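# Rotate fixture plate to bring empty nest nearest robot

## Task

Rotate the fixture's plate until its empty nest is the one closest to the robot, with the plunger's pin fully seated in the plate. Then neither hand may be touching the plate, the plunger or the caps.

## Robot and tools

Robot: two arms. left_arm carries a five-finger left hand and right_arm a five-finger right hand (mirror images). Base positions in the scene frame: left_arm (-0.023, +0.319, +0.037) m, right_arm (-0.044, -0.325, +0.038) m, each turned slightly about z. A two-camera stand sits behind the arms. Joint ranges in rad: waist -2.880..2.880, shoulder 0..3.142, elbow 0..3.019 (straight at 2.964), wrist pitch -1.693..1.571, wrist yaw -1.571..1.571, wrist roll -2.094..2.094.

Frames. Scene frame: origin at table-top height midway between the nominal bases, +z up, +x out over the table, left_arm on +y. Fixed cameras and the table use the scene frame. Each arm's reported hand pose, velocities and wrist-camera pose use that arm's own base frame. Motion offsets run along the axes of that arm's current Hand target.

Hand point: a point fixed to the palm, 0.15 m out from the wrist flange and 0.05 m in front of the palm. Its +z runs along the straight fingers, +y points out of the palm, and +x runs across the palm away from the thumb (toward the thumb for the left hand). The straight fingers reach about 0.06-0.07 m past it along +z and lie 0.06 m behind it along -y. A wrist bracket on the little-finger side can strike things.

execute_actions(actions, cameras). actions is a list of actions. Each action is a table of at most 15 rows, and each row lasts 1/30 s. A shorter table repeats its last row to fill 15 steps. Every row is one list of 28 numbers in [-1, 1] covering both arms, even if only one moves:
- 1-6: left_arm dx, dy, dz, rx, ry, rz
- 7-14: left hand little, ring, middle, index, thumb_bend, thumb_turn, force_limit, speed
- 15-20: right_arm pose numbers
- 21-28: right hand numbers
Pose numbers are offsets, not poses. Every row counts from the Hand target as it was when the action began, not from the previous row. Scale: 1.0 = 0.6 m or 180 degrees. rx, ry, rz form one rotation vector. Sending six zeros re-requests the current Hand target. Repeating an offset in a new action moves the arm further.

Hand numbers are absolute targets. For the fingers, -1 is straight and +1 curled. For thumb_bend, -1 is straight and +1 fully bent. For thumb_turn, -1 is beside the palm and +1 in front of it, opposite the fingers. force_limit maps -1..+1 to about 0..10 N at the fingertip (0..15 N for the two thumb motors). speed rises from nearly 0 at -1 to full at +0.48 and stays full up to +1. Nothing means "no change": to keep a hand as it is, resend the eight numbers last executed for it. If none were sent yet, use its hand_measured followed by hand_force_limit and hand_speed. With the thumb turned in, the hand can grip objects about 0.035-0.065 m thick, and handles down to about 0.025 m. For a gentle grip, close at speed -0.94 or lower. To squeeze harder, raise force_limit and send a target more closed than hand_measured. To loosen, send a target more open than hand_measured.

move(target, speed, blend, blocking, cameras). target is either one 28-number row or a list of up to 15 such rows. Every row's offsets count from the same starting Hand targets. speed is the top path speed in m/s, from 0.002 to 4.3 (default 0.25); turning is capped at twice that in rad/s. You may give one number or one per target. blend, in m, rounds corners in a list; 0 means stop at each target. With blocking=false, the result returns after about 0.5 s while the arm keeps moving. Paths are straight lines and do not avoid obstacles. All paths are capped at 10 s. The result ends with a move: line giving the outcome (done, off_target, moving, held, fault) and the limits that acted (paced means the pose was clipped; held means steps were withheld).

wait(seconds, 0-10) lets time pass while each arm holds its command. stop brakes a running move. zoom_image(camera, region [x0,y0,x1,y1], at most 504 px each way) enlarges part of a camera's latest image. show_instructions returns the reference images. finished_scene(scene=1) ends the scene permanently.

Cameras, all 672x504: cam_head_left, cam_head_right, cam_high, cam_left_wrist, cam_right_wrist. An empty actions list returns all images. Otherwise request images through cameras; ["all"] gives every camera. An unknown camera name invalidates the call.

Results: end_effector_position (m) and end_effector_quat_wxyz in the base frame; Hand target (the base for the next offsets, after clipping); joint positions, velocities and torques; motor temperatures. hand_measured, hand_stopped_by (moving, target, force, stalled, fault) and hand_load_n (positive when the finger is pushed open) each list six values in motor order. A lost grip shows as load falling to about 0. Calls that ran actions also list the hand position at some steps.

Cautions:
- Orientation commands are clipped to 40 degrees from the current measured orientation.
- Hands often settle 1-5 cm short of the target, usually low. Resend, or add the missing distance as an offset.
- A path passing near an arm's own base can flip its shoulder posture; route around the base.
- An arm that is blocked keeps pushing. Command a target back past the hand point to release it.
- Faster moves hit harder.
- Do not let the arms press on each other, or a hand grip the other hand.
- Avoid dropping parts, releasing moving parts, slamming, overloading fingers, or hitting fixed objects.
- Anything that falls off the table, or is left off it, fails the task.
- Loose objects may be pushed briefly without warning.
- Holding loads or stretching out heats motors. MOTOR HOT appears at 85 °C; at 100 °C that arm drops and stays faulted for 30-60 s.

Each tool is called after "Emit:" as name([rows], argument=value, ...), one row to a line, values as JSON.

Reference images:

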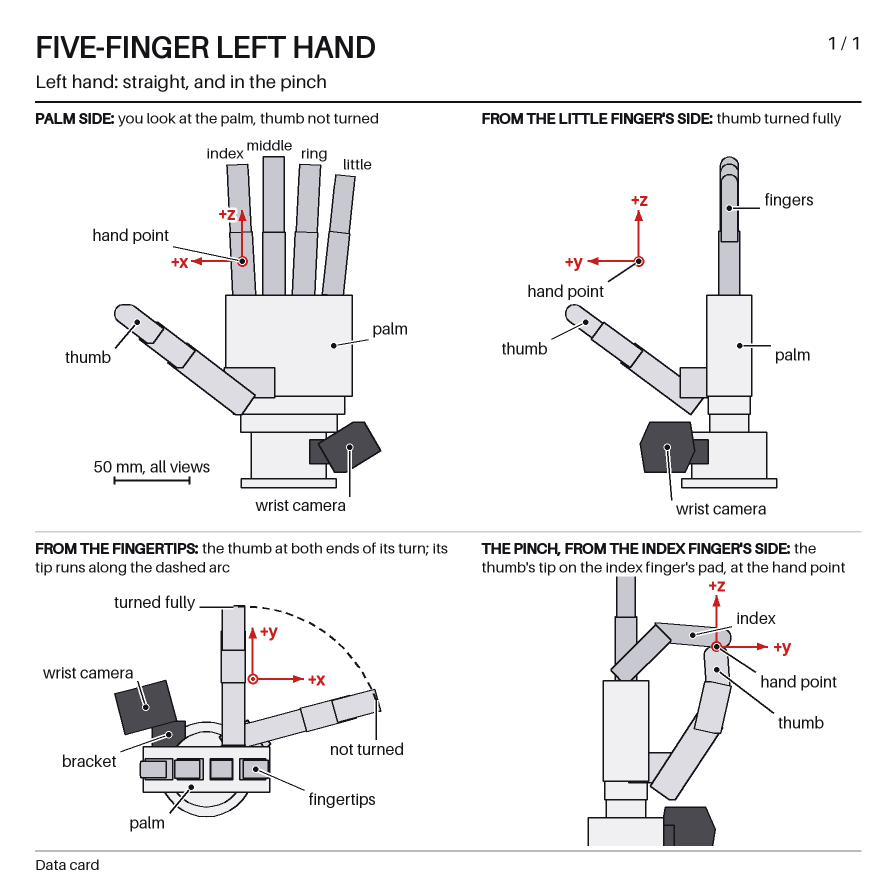

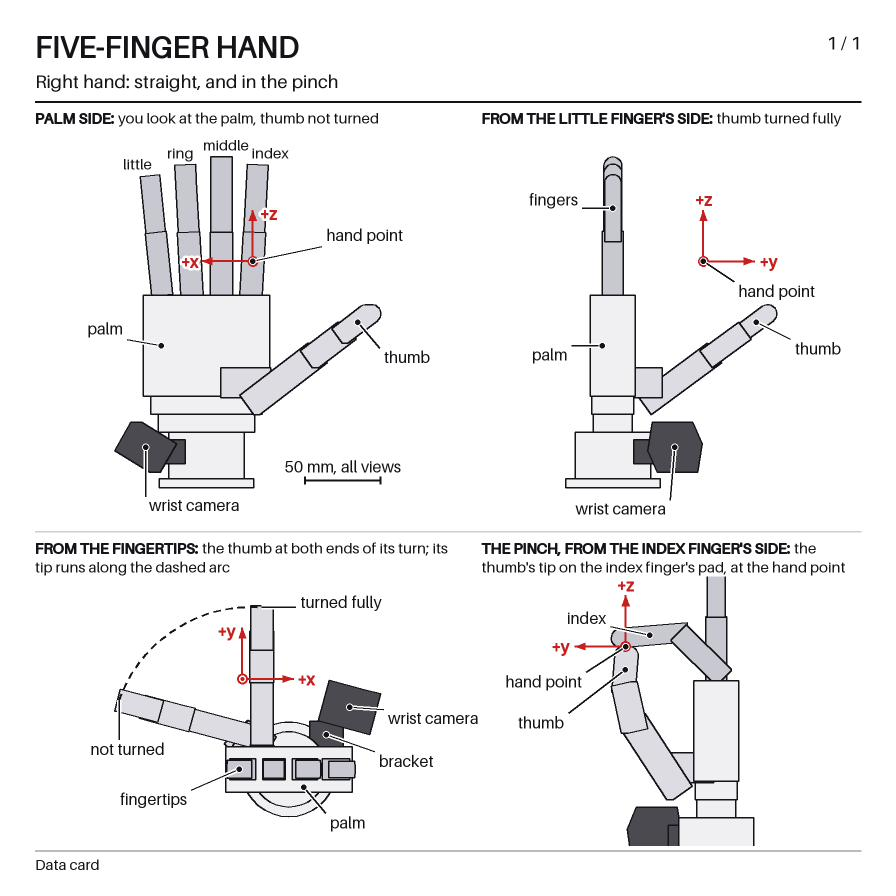

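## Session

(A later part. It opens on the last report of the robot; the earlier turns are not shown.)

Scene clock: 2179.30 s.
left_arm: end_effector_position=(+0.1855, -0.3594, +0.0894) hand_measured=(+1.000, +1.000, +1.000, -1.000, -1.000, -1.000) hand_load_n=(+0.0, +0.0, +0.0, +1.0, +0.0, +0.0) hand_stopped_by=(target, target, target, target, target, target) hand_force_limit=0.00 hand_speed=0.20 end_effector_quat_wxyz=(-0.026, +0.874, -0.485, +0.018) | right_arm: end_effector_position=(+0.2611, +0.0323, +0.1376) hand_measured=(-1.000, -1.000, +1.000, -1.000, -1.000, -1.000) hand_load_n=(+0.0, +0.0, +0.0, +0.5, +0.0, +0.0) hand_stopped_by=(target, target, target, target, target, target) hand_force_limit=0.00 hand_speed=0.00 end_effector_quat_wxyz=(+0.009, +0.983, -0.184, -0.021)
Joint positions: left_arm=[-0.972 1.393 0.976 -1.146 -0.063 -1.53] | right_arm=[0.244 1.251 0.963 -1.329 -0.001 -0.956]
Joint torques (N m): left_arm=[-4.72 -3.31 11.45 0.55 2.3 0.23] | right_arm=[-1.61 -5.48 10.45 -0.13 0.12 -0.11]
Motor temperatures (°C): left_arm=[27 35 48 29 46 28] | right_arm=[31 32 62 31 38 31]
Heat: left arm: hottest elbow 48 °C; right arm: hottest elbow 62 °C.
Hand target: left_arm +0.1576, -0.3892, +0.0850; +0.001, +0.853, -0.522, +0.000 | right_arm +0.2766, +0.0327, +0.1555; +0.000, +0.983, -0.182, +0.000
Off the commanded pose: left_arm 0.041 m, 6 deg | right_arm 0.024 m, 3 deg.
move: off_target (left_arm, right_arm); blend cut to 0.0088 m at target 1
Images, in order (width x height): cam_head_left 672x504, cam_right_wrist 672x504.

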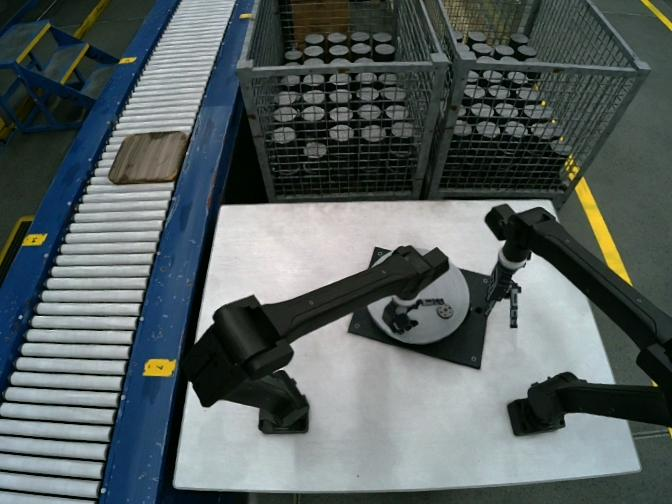

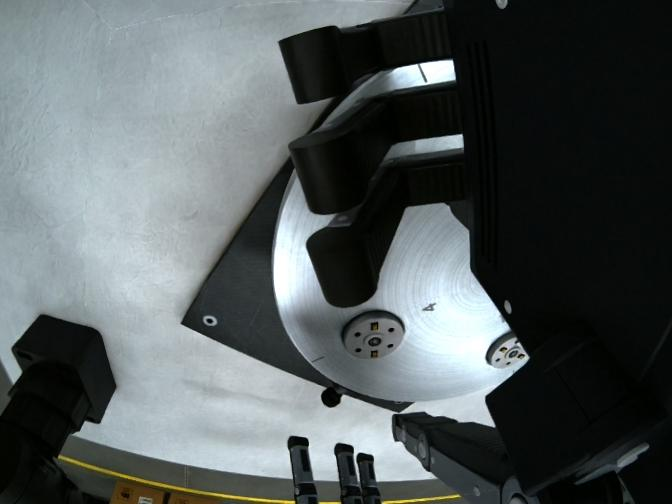

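Emit:
move(target=[0.032,0.0124,0,0,0,0,1,1,1,-1,-1,-1,0,0.2,0,0,0,0,0,0,-1,-1,1,-1,-1,-1,0,0], speed=0.04, cameras=["cam_right_wrist","cam_head_left"])

Emit:
zoom_image(camera="cam_right_wrist", region=[260, 280, 440, 420])

Emit:
zoom_image(camera="cam_head_left", region=[350, 230, 510, 350])

Scene clock: 2190.83 s.
left_arm: end_effector_position=(+0.1866, -0.3631, +0.0891) hand_measured=(+1.000, +1.000, +1.000, -1.000, -1.000, -1.000) hand_load_n=(+0.0, +0.0, +0.0, +2.0, +0.0, +0.0) hand_stopped_by=(target, target, target, target, target, target) hand_force_limit=0.00 hand_speed=0.20 end_effector_quat_wxyz=(-0.038, +0.878, -0.478, +0.005) | right_arm: end_effector_position=(+0.2611, +0.0323, +0.1376) hand_measured=(-1.000, -1.000, +1.000, -1.000, -1.000, -1.000) hand_load_n=(+0.0, +0.0, +0.0, -0.5, +0.0, +0.0) hand_stopped_by=(target, target, target, target, target, target) hand_force_limit=0.00 hand_speed=0.00 end_effector_quat_wxyz=(+0.009, +0.983, -0.184, -0.021)
Joint positions: left_arm=[-0.981 1.422 1.01 -1.184 -0.072 -1.555] | right_arm=[0.244 1.251 0.963 -1.329 -0.001 -0.956]
Joint torques (N m): left_arm=[-5.71 -2.73 12.52 1.66 2.61 0.26] | right_arm=[-1.26 -5.25 10.32 -0.18 0.12 -0.16]
Motor temperatures (°C): left_arm=[27 35 50 29 48 28] | right_arm=[31 32 62 31 37 31]
Heat: left arm: hottest elbow 50 °C; right arm: hottest elbow 62 °C.
Hand target: left_arm +0.1597, -0.4096, +0.0851; +0.001, +0.853, -0.522, +0.000 | right_arm +0.2766, +0.0327, +0.1555; +0.000, +0.983, -0.182, +0.000
Off the commanded pose: left_arm 0.054 m, 7 deg | right_arm 0.024 m, 3 deg.
move: off_target (left_arm, right_arm)
Images, in order (width x height): cam_head_left 672x504, cam_right_wrist 672x504.

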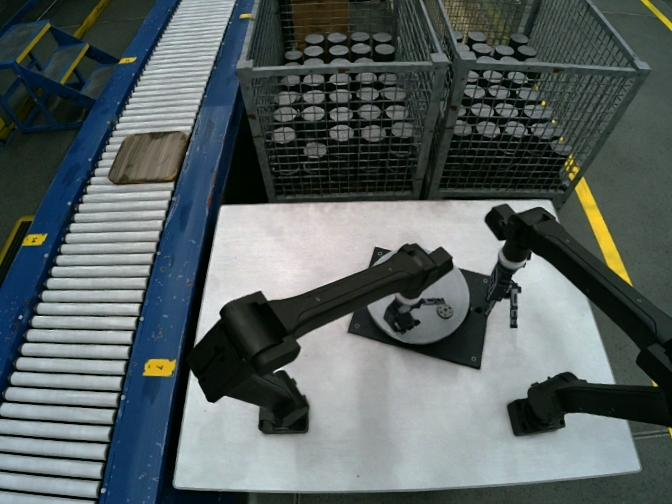

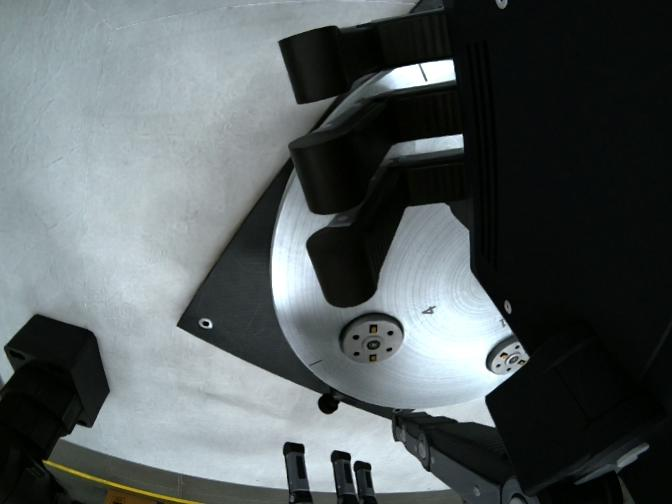

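Scaled by 2.800 from the camera's 672x504 image, which has a finer 960x720 frame.

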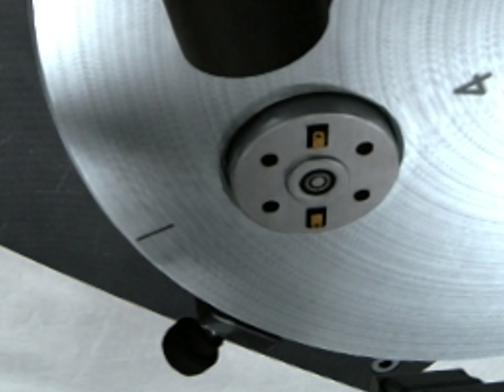

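Scaled by 3.150 from the camera's 672x504 image, which has a finer 960x720 frame.

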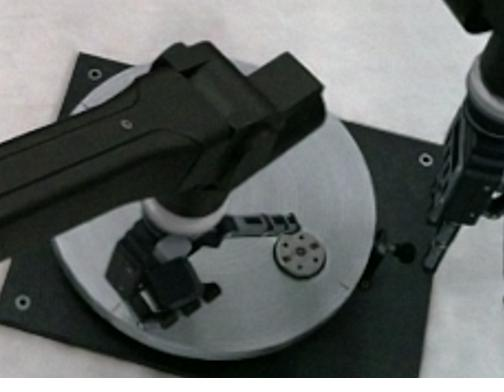

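Emit:
zoom_image(camera="cam_head_left", region=[455, 290, 500, 325])

Emit:
wait(seconds=0, cameras=["cam_head_right"])

Emit:
zoom_image(camera="cam_head_right", region=[450, 290, 510, 335])

Scaled by 11.200 from the camera's 672x504 image, which has a finer 960x720 frame.

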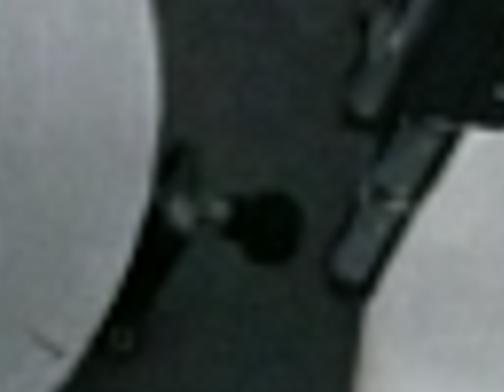

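Scene clock: 2198.43 s.
left_arm: end_effector_position=(+0.1866, -0.3630, +0.0890) hand_measured=(+1.000, +1.000, +1.000, -1.000, -1.000, -1.000) hand_load_n=(+0.5, +0.0, +0.0, +1.5, +0.0, +0.0) hand_stopped_by=(target, target, target, target, target, target) hand_force_limit=0.00 hand_speed=0.20 end_effector_quat_wxyz=(-0.038, +0.878, -0.478, +0.005) | right_arm: end_effector_position=(+0.2611, +0.0323, +0.1376) hand_measured=(-1.000, -1.000, +1.000, -1.000, -1.000, -1.000) hand_load_n=(+0.0, +0.0, +0.0, +0.0, +0.0, +0.0) hand_stopped_by=(target, target, target, target, target, target) hand_force_limit=0.00 hand_speed=0.00 end_effector_quat_wxyz=(+0.009, +0.983, -0.184, -0.021)
Joint positions: left_arm=[-0.981 1.423 1.01 -1.185 -0.072 -1.556] | right_arm=[0.244 1.251 0.963 -1.329 -0.001 -0.956]
Joint torques (N m): left_arm=[-5.71 -2.84 12.52 1.68 2.61 0.26] | right_arm=[-1.9 -4.66 10.61 -0.27 0.16 -0.14]
Motor temperatures (°C): left_arm=[27 35 52 29 50 28] | right_arm=[31 32 62 31 37 31]
Heat: left arm: hottest elbow 52 °C; right arm: hottest elbow 62 °C.
Hand target: left_arm +0.1597, -0.4095, +0.0849; +0.001, +0.853, -0.522, +0.000 | right_arm +0.2766, +0.0327, +0.1555; +0.000, +0.983, -0.182, +0.000
Off the commanded pose: left_arm 0.054 m, 7 deg | right_arm 0.024 m, 3 deg.
Images, in order (width x height): cam_head_right 672x504.

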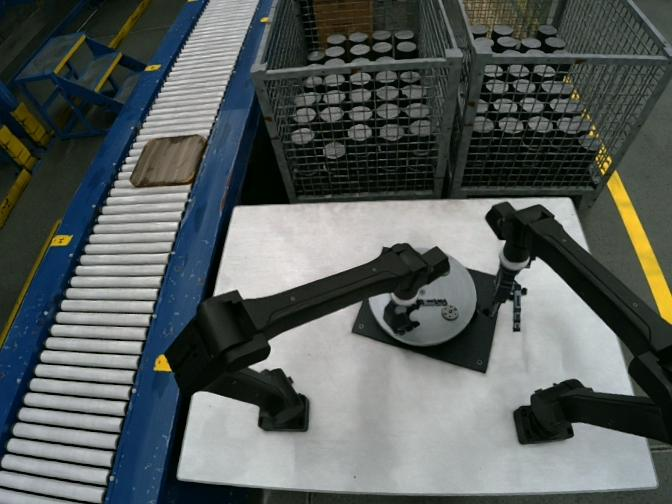

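Scaled by 8.400 from the camera's 672x504 image, which has a finer 960x720 frame.

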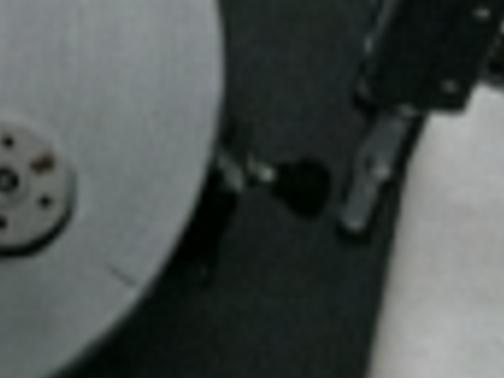

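Emit:
move(target=[-0.0244,0.0083,0,0,0,0,1,1,1,-1,-1,-1,0,0.2,0,0,0,0,0,0,-1,-1,1,-1,-1,-1,0,0], speed=0.04, cameras=["cam_right_wrist","cam_head_left"])

Emit:
zoom_image(camera="cam_head_left", region=[350, 230, 510, 350])

Scene clock: 2227.10 s.
left_arm: end_effector_position=(+0.1789, -0.3696, +0.0900) hand_measured=(+1.000, +1.000, +1.000, -1.000, -1.000, -1.000) hand_load_n=(+0.0, +0.0, +0.5, +1.5, +0.0, +0.0) hand_stopped_by=(target, target, target, target, target, target) hand_force_limit=0.00 hand_speed=0.20 end_effector_quat_wxyz=(-0.032, +0.874, -0.484, +0.007) | right_arm: end_effector_position=(+0.2611, +0.0323, +0.1376) hand_measured=(-1.000, -1.000, +1.000, -1.000, -1.000, -1.000) hand_load_n=(+0.0, +0.0, +0.0, +0.0, +0.0, +0.0) hand_stopped_by=(target, target, target, target, target, target) hand_force_limit=0.00 hand_speed=0.00 end_effector_quat_wxyz=(+0.009, +0.983, -0.184, -0.021)
Joint positions: left_arm=[-1.002 1.422 1.01 -1.178 -0.063 -1.562] | right_arm=[0.244 1.251 0.963 -1.329 -0.001 -0.956]
Joint torques (N m): left_arm=[-4.89 -5.13 9.54 1.58 2.32 0.21] | right_arm=[-2.2 -5.48 10.35 -0.29 0.16 -0.15]
Motor temperatures (°C): left_arm=[27 34 56 29 55 28] | right_arm=[31 32 63 31 36 31]
Heat: left arm: hottest elbow 56 °C; right arm: hottest elbow 63 °C.
Hand target: left_arm +0.1486, -0.3989, +0.0850; +0.001, +0.853, -0.522, +0.000 | right_arm +0.2766, +0.0327, +0.1555; +0.000, +0.983, -0.182, +0.000
Off the commanded pose: left_arm 0.042 m, 6 deg | right_arm 0.024 m, 3 deg.
move: off_target (left_arm, right_arm)
Images, in order (width x height): cam_head_left 672x504, cam_right_wrist 672x504.

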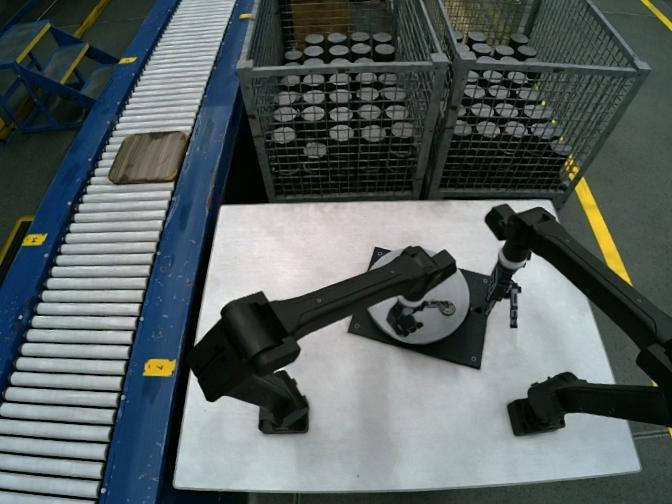

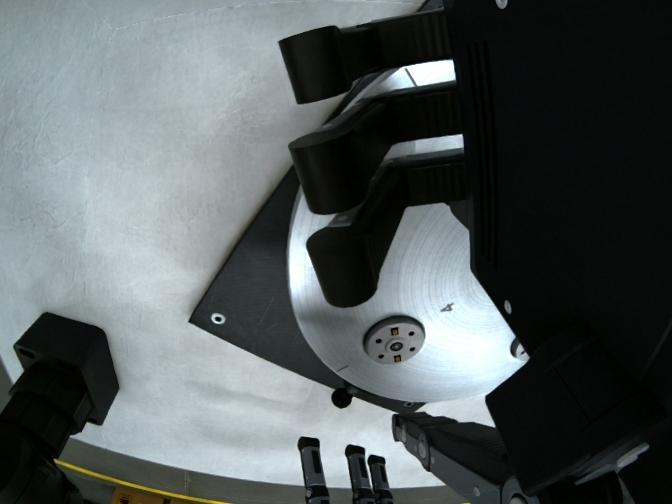

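Scaled by 3.150 from the camera's 672x504 image, which has a finer 960x720 frame.

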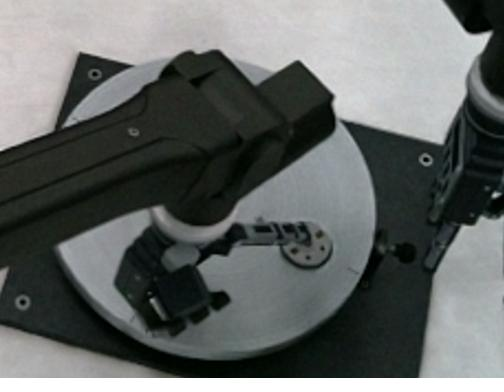

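Emit:
move(target=[0.0244,0.0237,0,0,0,0,1,1,1,-1,-1,-1,0,0.2,0,0,0,0,0,0,-1,-1,1,-1,-1,-1,0,0], speed=0.03, cameras=["cam_right_wrist","cam_head_left"])

Emit:
zoom_image(camera="cam_head_left", region=[350, 230, 510, 350])

Scene clock: 2236.73 s.
left_arm: end_effector_position=(+0.1713, -0.3812, +0.0880) hand_measured=(+1.000, +1.000, +1.000, -1.000, -1.000, -1.000) hand_load_n=(+0.0, +0.0, +0.0, +1.5, -0.5, +0.0) hand_stopped_by=(target, target, target, target, target, target) hand_force_limit=0.00 hand_speed=0.20 end_effector_quat_wxyz=(-0.034, +0.875, -0.482, +0.007) | right_arm: end_effector_position=(+0.2611, +0.0323, +0.1376) hand_measured=(-1.000, -1.000, +1.000, -1.000, -1.000, -1.000) hand_load_n=(+0.0, +0.0, +0.0, +0.0, +0.0, +0.0) hand_stopped_by=(target, target, target, target, target, target) hand_force_limit=0.00 hand_speed=0.00 end_effector_quat_wxyz=(+0.009, +0.983, -0.184, -0.021)
Joint positions: left_arm=[-1.037 1.439 1.023 -1.177 -0.067 -1.601] | right_arm=[0.244 1.251 0.963 -1.329 -0.001 -0.956]
Joint torques (N m): left_arm=[-5.01 -4.13 11.56 1.43 2.43 0.26] | right_arm=[-1.9 -5.66 10.43 -0.44 0.14 -0.12]
Motor temperatures (°C): left_arm=[28 34 56 29 55 28] | right_arm=[31 32 63 31 36 31]
Heat: left arm: hottest elbow 56 °C; right arm: hottest elbow 63 °C.
Hand target: left_arm +0.1427, -0.4184, +0.0851; +0.001, +0.853, -0.522, +0.000 | right_arm +0.2766, +0.0327, +0.1555; +0.000, +0.983, -0.182, +0.000
Off the commanded pose: left_arm 0.047 m, 7 deg | right_arm 0.024 m, 3 deg.
move: off_target (left_arm, right_arm)
Images, in order (width x height): cam_head_left 672x504, cam_right_wrist 672x504.

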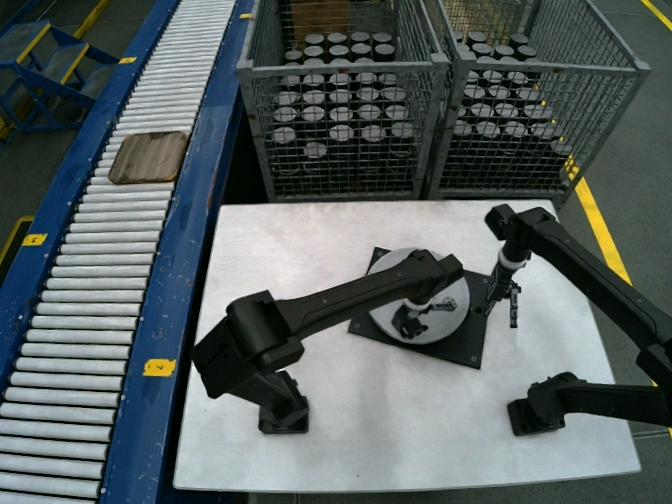

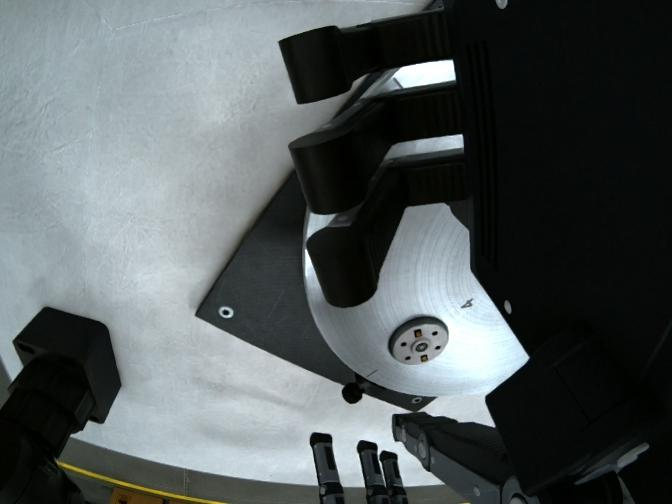

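Scaled by 3.150 from the camera's 672x504 image, which has a finer 960x720 frame.

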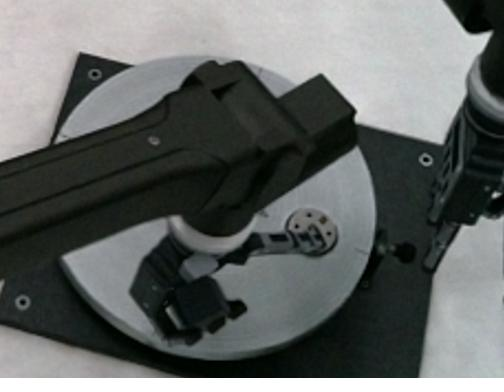

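Emit:
zoom_image(camera="cam_right_wrist", region=[310, 320, 450, 430])

Emit:
zoom_image(camera="cam_head_left", region=[440, 290, 500, 335])

Scaled by 3.600 from the camera's 672x504 image, which has a finer 960x720 frame.

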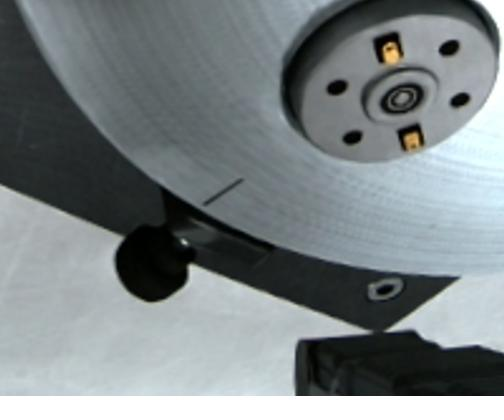

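Scaled by 8.400 from the camera's 672x504 image, which has a finer 960x720 frame.

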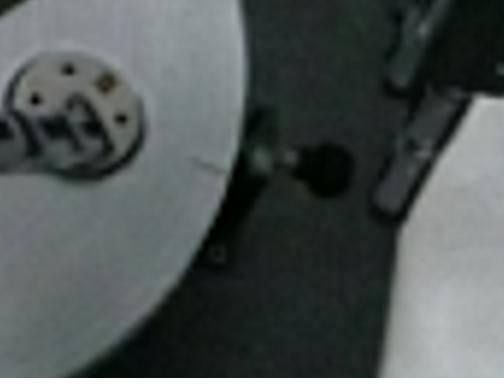

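Emit:
move(target=[0.0108,0.009,0,0,0,0,1,1,1,-1,-1,-1,0,0.2,0,0,0,0,0,0,-1,-1,1,-1,-1,-1,0,0], speed=0.02, cameras=["cam_right_wrist","cam_head_left"])

Emit:
zoom_image(camera="cam_head_left", region=[440, 290, 500, 335])

Emit:
zoom_image(camera="cam_right_wrist", region=[310, 320, 450, 430])

Scene clock: 2251.27 s.
left_arm: end_effector_position=(+0.1716, -0.3826, +0.0876) hand_measured=(+1.000, +1.000, +1.000, -1.000, -1.000, -1.000) hand_load_n=(+0.0, +0.5, +0.0, +1.5, +0.0, +0.0) hand_stopped_by=(target, target, target, target, target, target) hand_force_limit=0.00 hand_speed=0.20 end_effector_quat_wxyz=(-0.037, +0.878, -0.477, +0.008) | right_arm: end_effector_position=(+0.2611, +0.0323, +0.1376) hand_measured=(-1.000, -1.000, +1.000, -1.000, -1.000, -1.000) hand_load_n=(+0.0, +0.0, +0.0, +0.0, +0.0, +0.0) hand_stopped_by=(target, target, target, target, target, target) hand_force_limit=0.00 hand_speed=0.00 end_effector_quat_wxyz=(+0.009, +0.983, -0.184, -0.021)
Joint positions: left_arm=[-1.041 1.443 1.026 -1.179 -0.071 -1.617] | right_arm=[0.244 1.251 0.963 -1.329 -0.001 -0.956]
Joint torques (N m): left_arm=[-5.77 -3.37 12.57 1.46 2.57 0.27] | right_arm=[-1.96 -5.95 10.37 -0.43 0.14 -0.15]
Motor temperatures (°C): left_arm=[28 34 54 29 57 28] | right_arm=[31 32 64 31 35 31]
Heat: left arm: hottest wrist yaw 57 °C; right arm: hottest elbow 64 °C.
Hand target: left_arm +0.1409, -0.4265, +0.0850; +0.001, +0.853, -0.522, +0.000 | right_arm +0.2766, +0.0327, +0.1555; +0.000, +0.983, -0.182, +0.000
Off the commanded pose: left_arm 0.054 m, 7 deg | right_arm 0.024 m, 3 deg.
move: off_target (left_arm, right_arm)
Images, in order (width x height): cam_head_left 672x504, cam_right_wrist 672x504.

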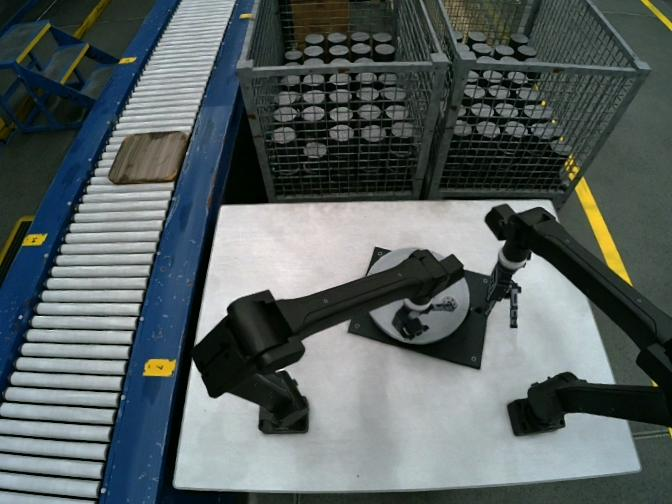

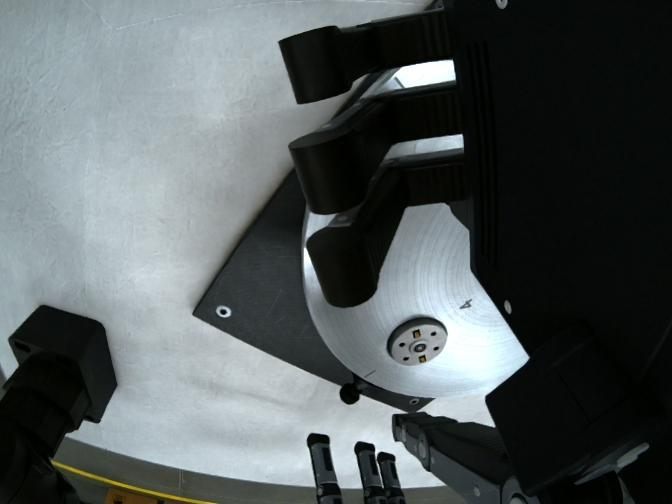

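Scaled by 8.400 from the camera's 672x504 image, which has a finer 960x720 frame.

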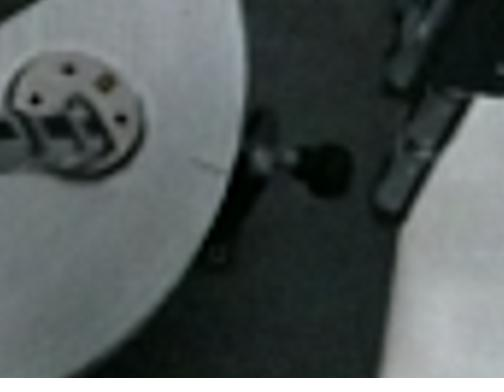

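Scaled by 3.600 from the camera's 672x504 image, which has a finer 960x720 frame.

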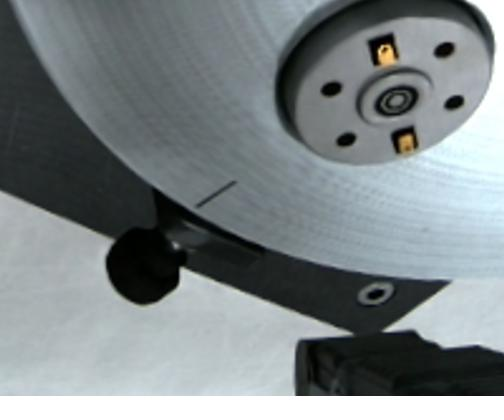

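Emit:
move(target=[-0.0023,0.0157,-0.005,0,0,0,1,1,1,-1,-1,-1,0,0.2,0,0,0,0,0,0,-1,-1,1,-1,-1,-1,0,0], speed=0.02, cameras=["cam_right_wrist","cam_head_left"])

Emit:
zoom_image(camera="cam_head_left", region=[440, 290, 500, 335])

Scene clock: 2268.63 s.
left_arm: end_effector_position=(+0.1683, -0.3892, +0.0874) hand_measured=(+1.000, +1.000, +1.000, -1.000, -1.000, -1.000) hand_load_n=(+0.0, +0.0, +0.0, +2.0, +0.0, +0.0) hand_stopped_by=(target, target, target, target, target, target) hand_force_limit=0.00 hand_speed=0.20 end_effector_quat_wxyz=(-0.040, +0.879, -0.475, +0.011) | right_arm: end_effector_position=(+0.2611, +0.0323, +0.1376) hand_measured=(-1.000, -1.000, +1.000, -1.000, -1.000, -1.000) hand_load_n=(+0.0, +0.0, +0.0, +0.0, +0.0, +0.0) hand_stopped_by=(target, target, target, target, target, target) hand_force_limit=0.00 hand_speed=0.00 end_effector_quat_wxyz=(+0.009, +0.983, -0.184, -0.021)
Joint positions: left_arm=[-1.061 1.451 1.035 -1.179 -0.078 -1.643] | right_arm=[0.244 1.251 0.963 -1.329 -0.001 -0.956]
Joint torques (N m): left_arm=[-5.83 -4.78 11.85 1.14 2.82 0.34] | right_arm=[-1.9 -5.6 10.37 -0.43 0.13 -0.13]
Motor temperatures (°C): left_arm=[28 34 57 29 60 28] | right_arm=[31 32 64 31 35 31]
Heat: left arm: hottest wrist yaw 60 °C; right arm: hottest elbow 64 °C.
Hand target: left_arm +0.1318, -0.4297, +0.0881; +0.001, +0.853, -0.522, +0.000 | right_arm +0.2766, +0.0327, +0.1555; +0.000, +0.983, -0.182, +0.000
Off the commanded pose: left_arm 0.054 m, 8 deg | right_arm 0.024 m, 3 deg.
move: off_target (left_arm, right_arm)
Images, in order (width x height): cam_head_left 672x504, cam_right_wrist 672x504.

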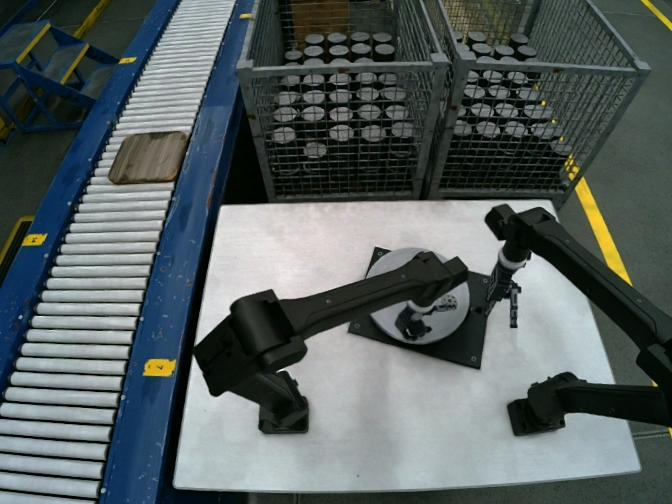

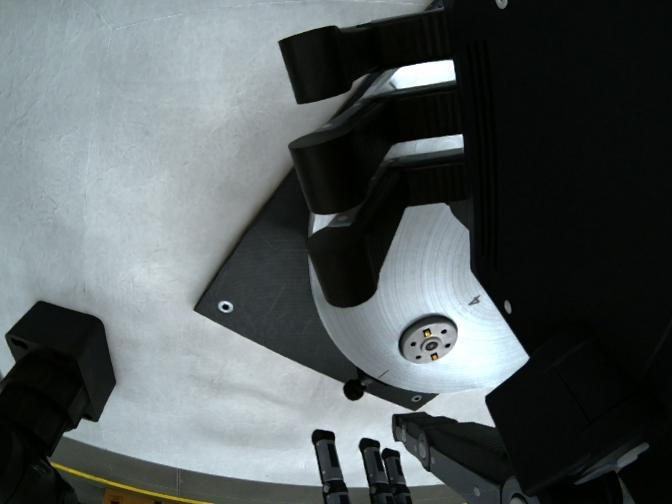

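Scaled by 8.400 from the camera's 672x504 image, which has a finer 960x720 frame.

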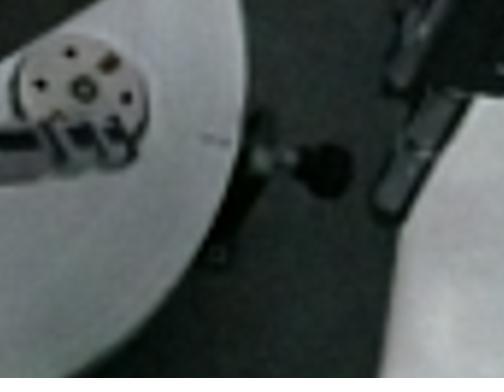

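Emit:
zoom_image(camera="cam_right_wrist", region=[310, 320, 450, 430])

Scaled by 3.600 from the camera's 672x504 image, which has a finer 960x720 frame.

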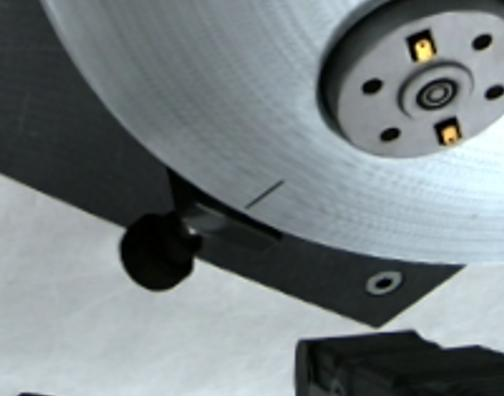

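Emit:
move(target=[0.0082,0.0057,0,0,0,0,1,1,1,-1,-1,-1,0,0.2,0,0,0,0,0,0,-1,-1,1,-1,-1,-1,0,0], speed=0.02, cameras=["cam_right_wrist","cam_head_left"])

Emit:
zoom_image(camera="cam_head_left", region=[440, 290, 500, 335])

Emit:
zoom_image(camera="cam_right_wrist", region=[310, 320, 450, 430])

Scene clock: 2327.50 s.
left_arm: end_effector_position=(+0.1673, -0.3946, +0.0874) hand_measured=(+1.000, +1.000, +1.000, -1.000, -1.000, -1.000) hand_load_n=(+0.0, +0.0, +0.0, +2.0, +0.0, +0.0) hand_stopped_by=(target, target, target, target, target, target) hand_force_limit=0.00 hand_speed=0.20 end_effector_quat_wxyz=(-0.039, +0.879, -0.474, +0.011) | right_arm: end_effector_position=(+0.2611, +0.0323, +0.1376) hand_measured=(-1.000, -1.000, +1.000, -1.000, -1.000, -1.000) hand_load_n=(+0.0, +0.0, +0.0, +0.0, +0.0, +0.0) hand_stopped_by=(target, target, target, target, target, target) hand_force_limit=0.00 hand_speed=0.00 end_effector_quat_wxyz=(+0.009, +0.983, -0.184, -0.021)
Joint positions: left_arm=[-1.07 1.462 1.046 -1.18 -0.077 -1.652] | right_arm=[0.244 1.251 0.963 -1.329 -0.001 -0.956]
Joint torques (N m): left_arm=[-5.83 -4.54 12.31 1.13 2.76 0.32] | right_arm=[-2.26 -5.19 10.37 -0.47 0.18 -0.18]
Motor temperatures (°C): left_arm=[28 34 54 29 72 28] | right_arm=[31 33 65 31 33 31]
Heat: left arm: hottest wrist yaw 72 °C; right arm: hottest elbow 65 °C.
Hand target: left_arm +0.1310, -0.4356, +0.0881; +0.001, +0.853, -0.522, +0.000 | right_arm +0.2766, +0.0327, +0.1555; +0.000, +0.983, -0.182, +0.000
Off the commanded pose: left_arm 0.055 m, 8 deg | right_arm 0.024 m, 3 deg.
move: off_target (left_arm, right_arm)
Images, in order (width x height): cam_head_left 672x504, cam_right_wrist 672x504.

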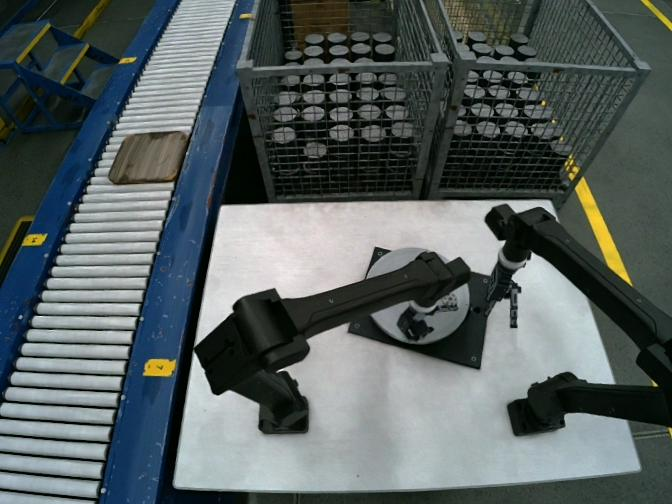

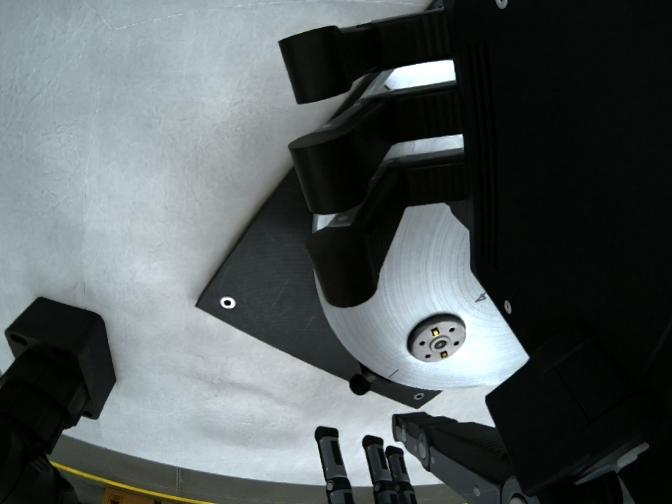

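Scaled by 8.400 from the camera's 672x504 image, which has a finer 960x720 frame.

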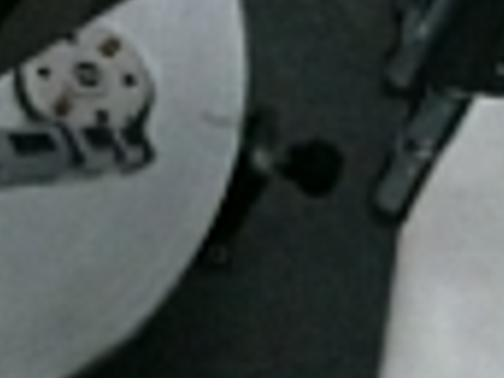

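Scaled by 3.600 from the camera's 672x504 image, which has a finer 960x720 frame.

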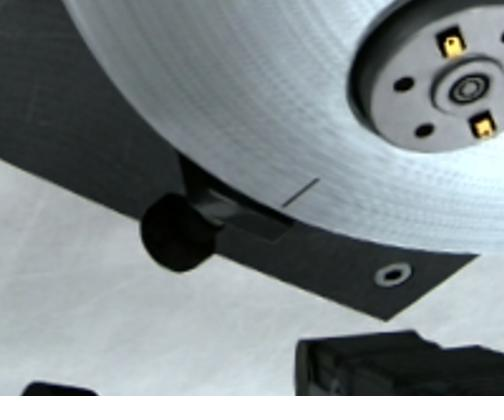

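Emit:
move(target=[-0.0474,-0.0939,-0.0015,0,0,0,1,1,1,-1,-1,-1,0,0.2,0,0,0,0,0,0,-1,-1,1,-1,-1,-1,0,0], speed=0.06, cameras=["cam_right_wrist","cam_head_left"])

Emit:
zoom_image(camera="cam_head_left", region=[440, 290, 500, 335])

Scene clock: 2340.50 s.
left_arm: end_effector_position=(+0.1696, -0.3846, +0.0924) hand_measured=(+1.000, +1.000, +1.000, -1.000, -1.000, -1.000) hand_load_n=(+0.0, +0.0, +0.0, +0.0, +0.0, +0.0) hand_stopped_by=(target, target, target, target, target, target) hand_force_limit=0.00 hand_speed=0.20 end_effector_quat_wxyz=(-0.006, +0.856, -0.516, -0.001) | right_arm: end_effector_position=(+0.2611, +0.0323, +0.1376) hand_measured=(-1.000, -1.000, +1.000, -1.000, -1.000, -1.000) hand_load_n=(+0.0, +0.0, +0.0, +0.0, +0.0, +0.0) hand_stopped_by=(target, target, target, target, target, target) hand_force_limit=0.00 hand_speed=0.00 end_effector_quat_wxyz=(+0.009, +0.983, -0.184, -0.021)
Joint positions: left_arm=[-1.01 1.445 1.032 -1.164 -0.01 -1.496] | right_arm=[0.244 1.251 0.963 -1.329 -0.001 -0.956]
Joint torques (N m): left_arm=[0.56 -7.53 8.12 0.87 0.48 0.11] | right_arm=[-1.73 -4.6 10.28 -0.42 0.13 -0.16]
Motor temperatures (°C): left_arm=[28 34 54 29 72 28] | right_arm=[31 33 65 31 33 31]
Heat: left arm: hottest wrist yaw 72 °C; right arm: hottest elbow 65 °C.
Hand target: left_arm +0.1682, -0.3846, +0.0889; +0.001, +0.853, -0.522, +0.000 | right_arm +0.2766, +0.0327, +0.1555; +0.000, +0.983, -0.182, +0.000
Off the commanded pose: left_arm 0.004 m, 1 deg | right_arm 0.024 m, 3 deg.
move: off_target (right_arm)
Images, in order (width x height): cam_head_left 672x504, cam_right_wrist 672x504.

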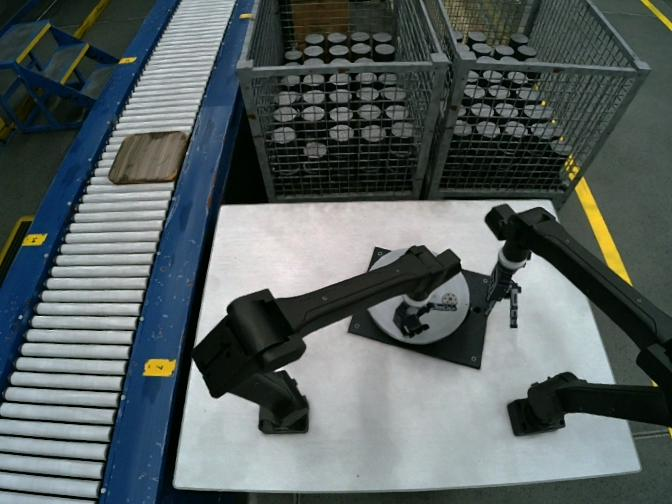

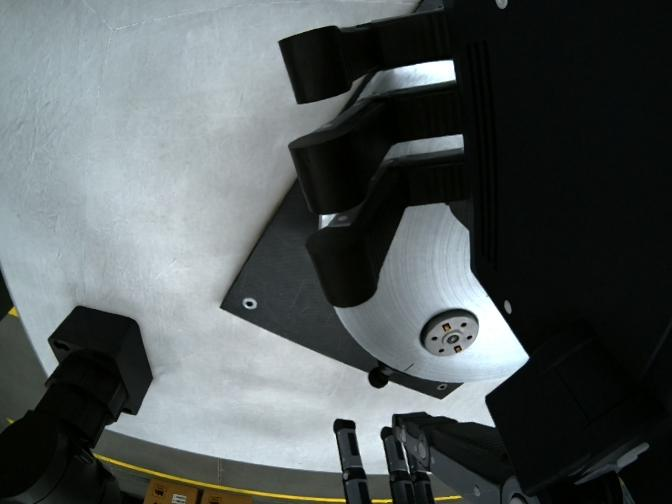

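Scaled by 8.400 from the camera's 672x504 image, which has a finer 960x720 frame.

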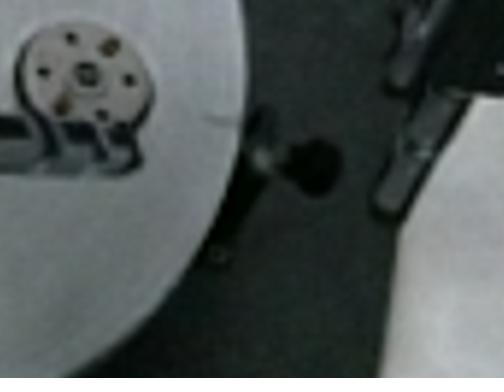

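Emit:
move([
  [0,0,-0.17,0,0,0,1,1,1,-1,-1,-1,0,0.2,0,0,0,0,0,0,-1,-1,1,-1,-1,-1,0,0],
  [-0.2,-0.05,-0.2,0,0,0,1,1,1,-1,-1,-1,0,0.2,0,0,0,0,0,0,-1,-1,1,-1,-1,-1,0,0],
], speed=[0.12,0.2], blend=[0.03,0], cameras=["cam_right_wrist","cam_head_left","cam_head_right"])

Emit:
zoom_image(camera="cam_head_left", region=[350, 230, 510, 370])

Emit:
zoom_image(camera="cam_head_right", region=[450, 290, 510, 335])

Scene clock: 2350.93 s.
left_arm: end_effector_position=(+0.1430, -0.2701, +0.2119) hand_measured=(+1.000, +1.000, +1.000, -1.000, -1.000, -1.000) hand_load_n=(+0.0, +0.0, +0.0, +0.0, -0.5, +0.0) hand_stopped_by=(target, target, target, target, target, target) hand_force_limit=0.00 hand_speed=0.20 end_effector_quat_wxyz=(+0.002, +0.854, -0.521, +0.009) | right_arm: end_effector_position=(+0.2611, +0.0323, +0.1376) hand_measured=(-1.000, -1.000, +1.000, -1.000, -1.000, -1.000) hand_load_n=(+0.0, +0.0, +0.0, +0.0, +0.0, +0.0) hand_stopped_by=(target, target, target, target, target, target) hand_force_limit=0.00 hand_speed=0.00 end_effector_quat_wxyz=(+0.009, +0.983, -0.184, -0.021)
Joint positions: left_arm=[-0.867 1.059 1.022 -1.516 -0.001 -1.342] | right_arm=[0.244 1.251 0.963 -1.329 -0.001 -0.956]
Joint torques (N m): left_arm=[1.03 -3.31 9.18 -0.21 0.21 0.09] | right_arm=[-1.67 -5.13 10.54 -0.16 0.1 -0.15]
Motor temperatures (°C): left_arm=[28 34 54 29 64 28] | right_arm=[31 33 65 31 33 31]
Heat: left arm: hottest wrist yaw 64 °C; right arm: hottest elbow 65 °C.
Hand target: left_arm +0.1403, -0.2639, +0.2088; +0.001, +0.853, -0.522, +0.000 | right_arm +0.2766, +0.0327, +0.1555; +0.000, +0.983, -0.182, +0.000
Off the commanded pose: left_arm 0.007 m, 1 deg | right_arm 0.024 m, 3 deg.
move: off_target (right_arm)
Images, in order (width x height): cam_head_left 672x504, cam_head_right 672x504, cam_right_wrist 672x504.

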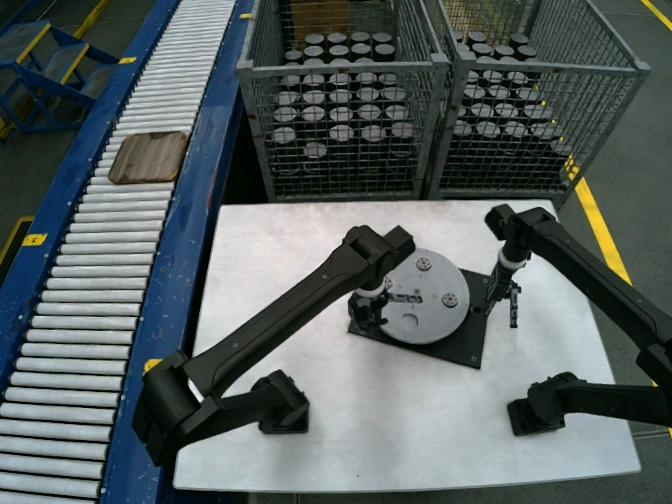

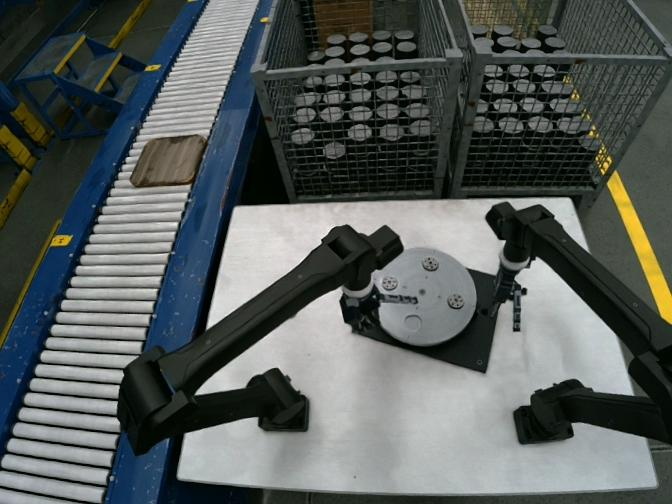

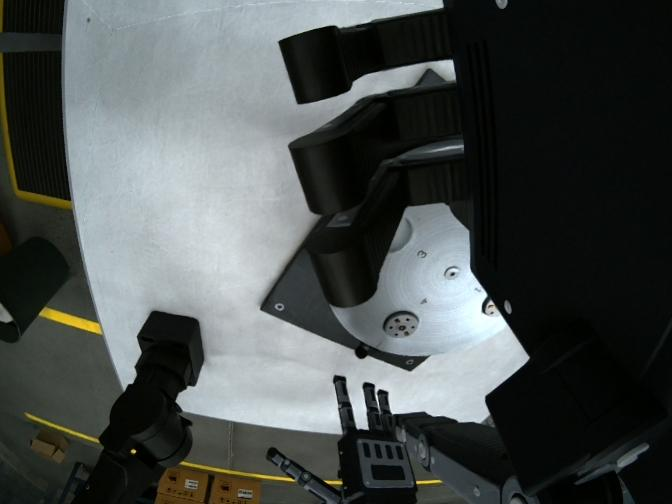

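Scaled by 3.150 from the camera's 672x504 image, which has a finer 960x720 frame.

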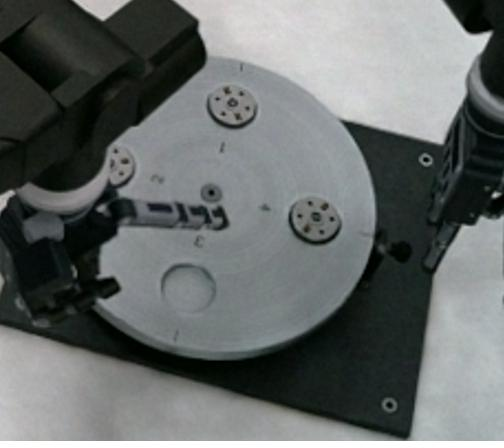

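Scaled by 8.400 from the camera's 672x504 image, which has a finer 960x720 frame.

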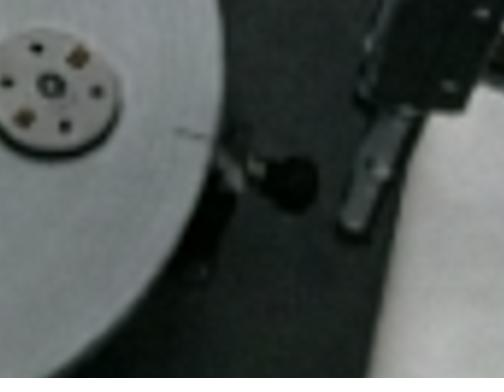

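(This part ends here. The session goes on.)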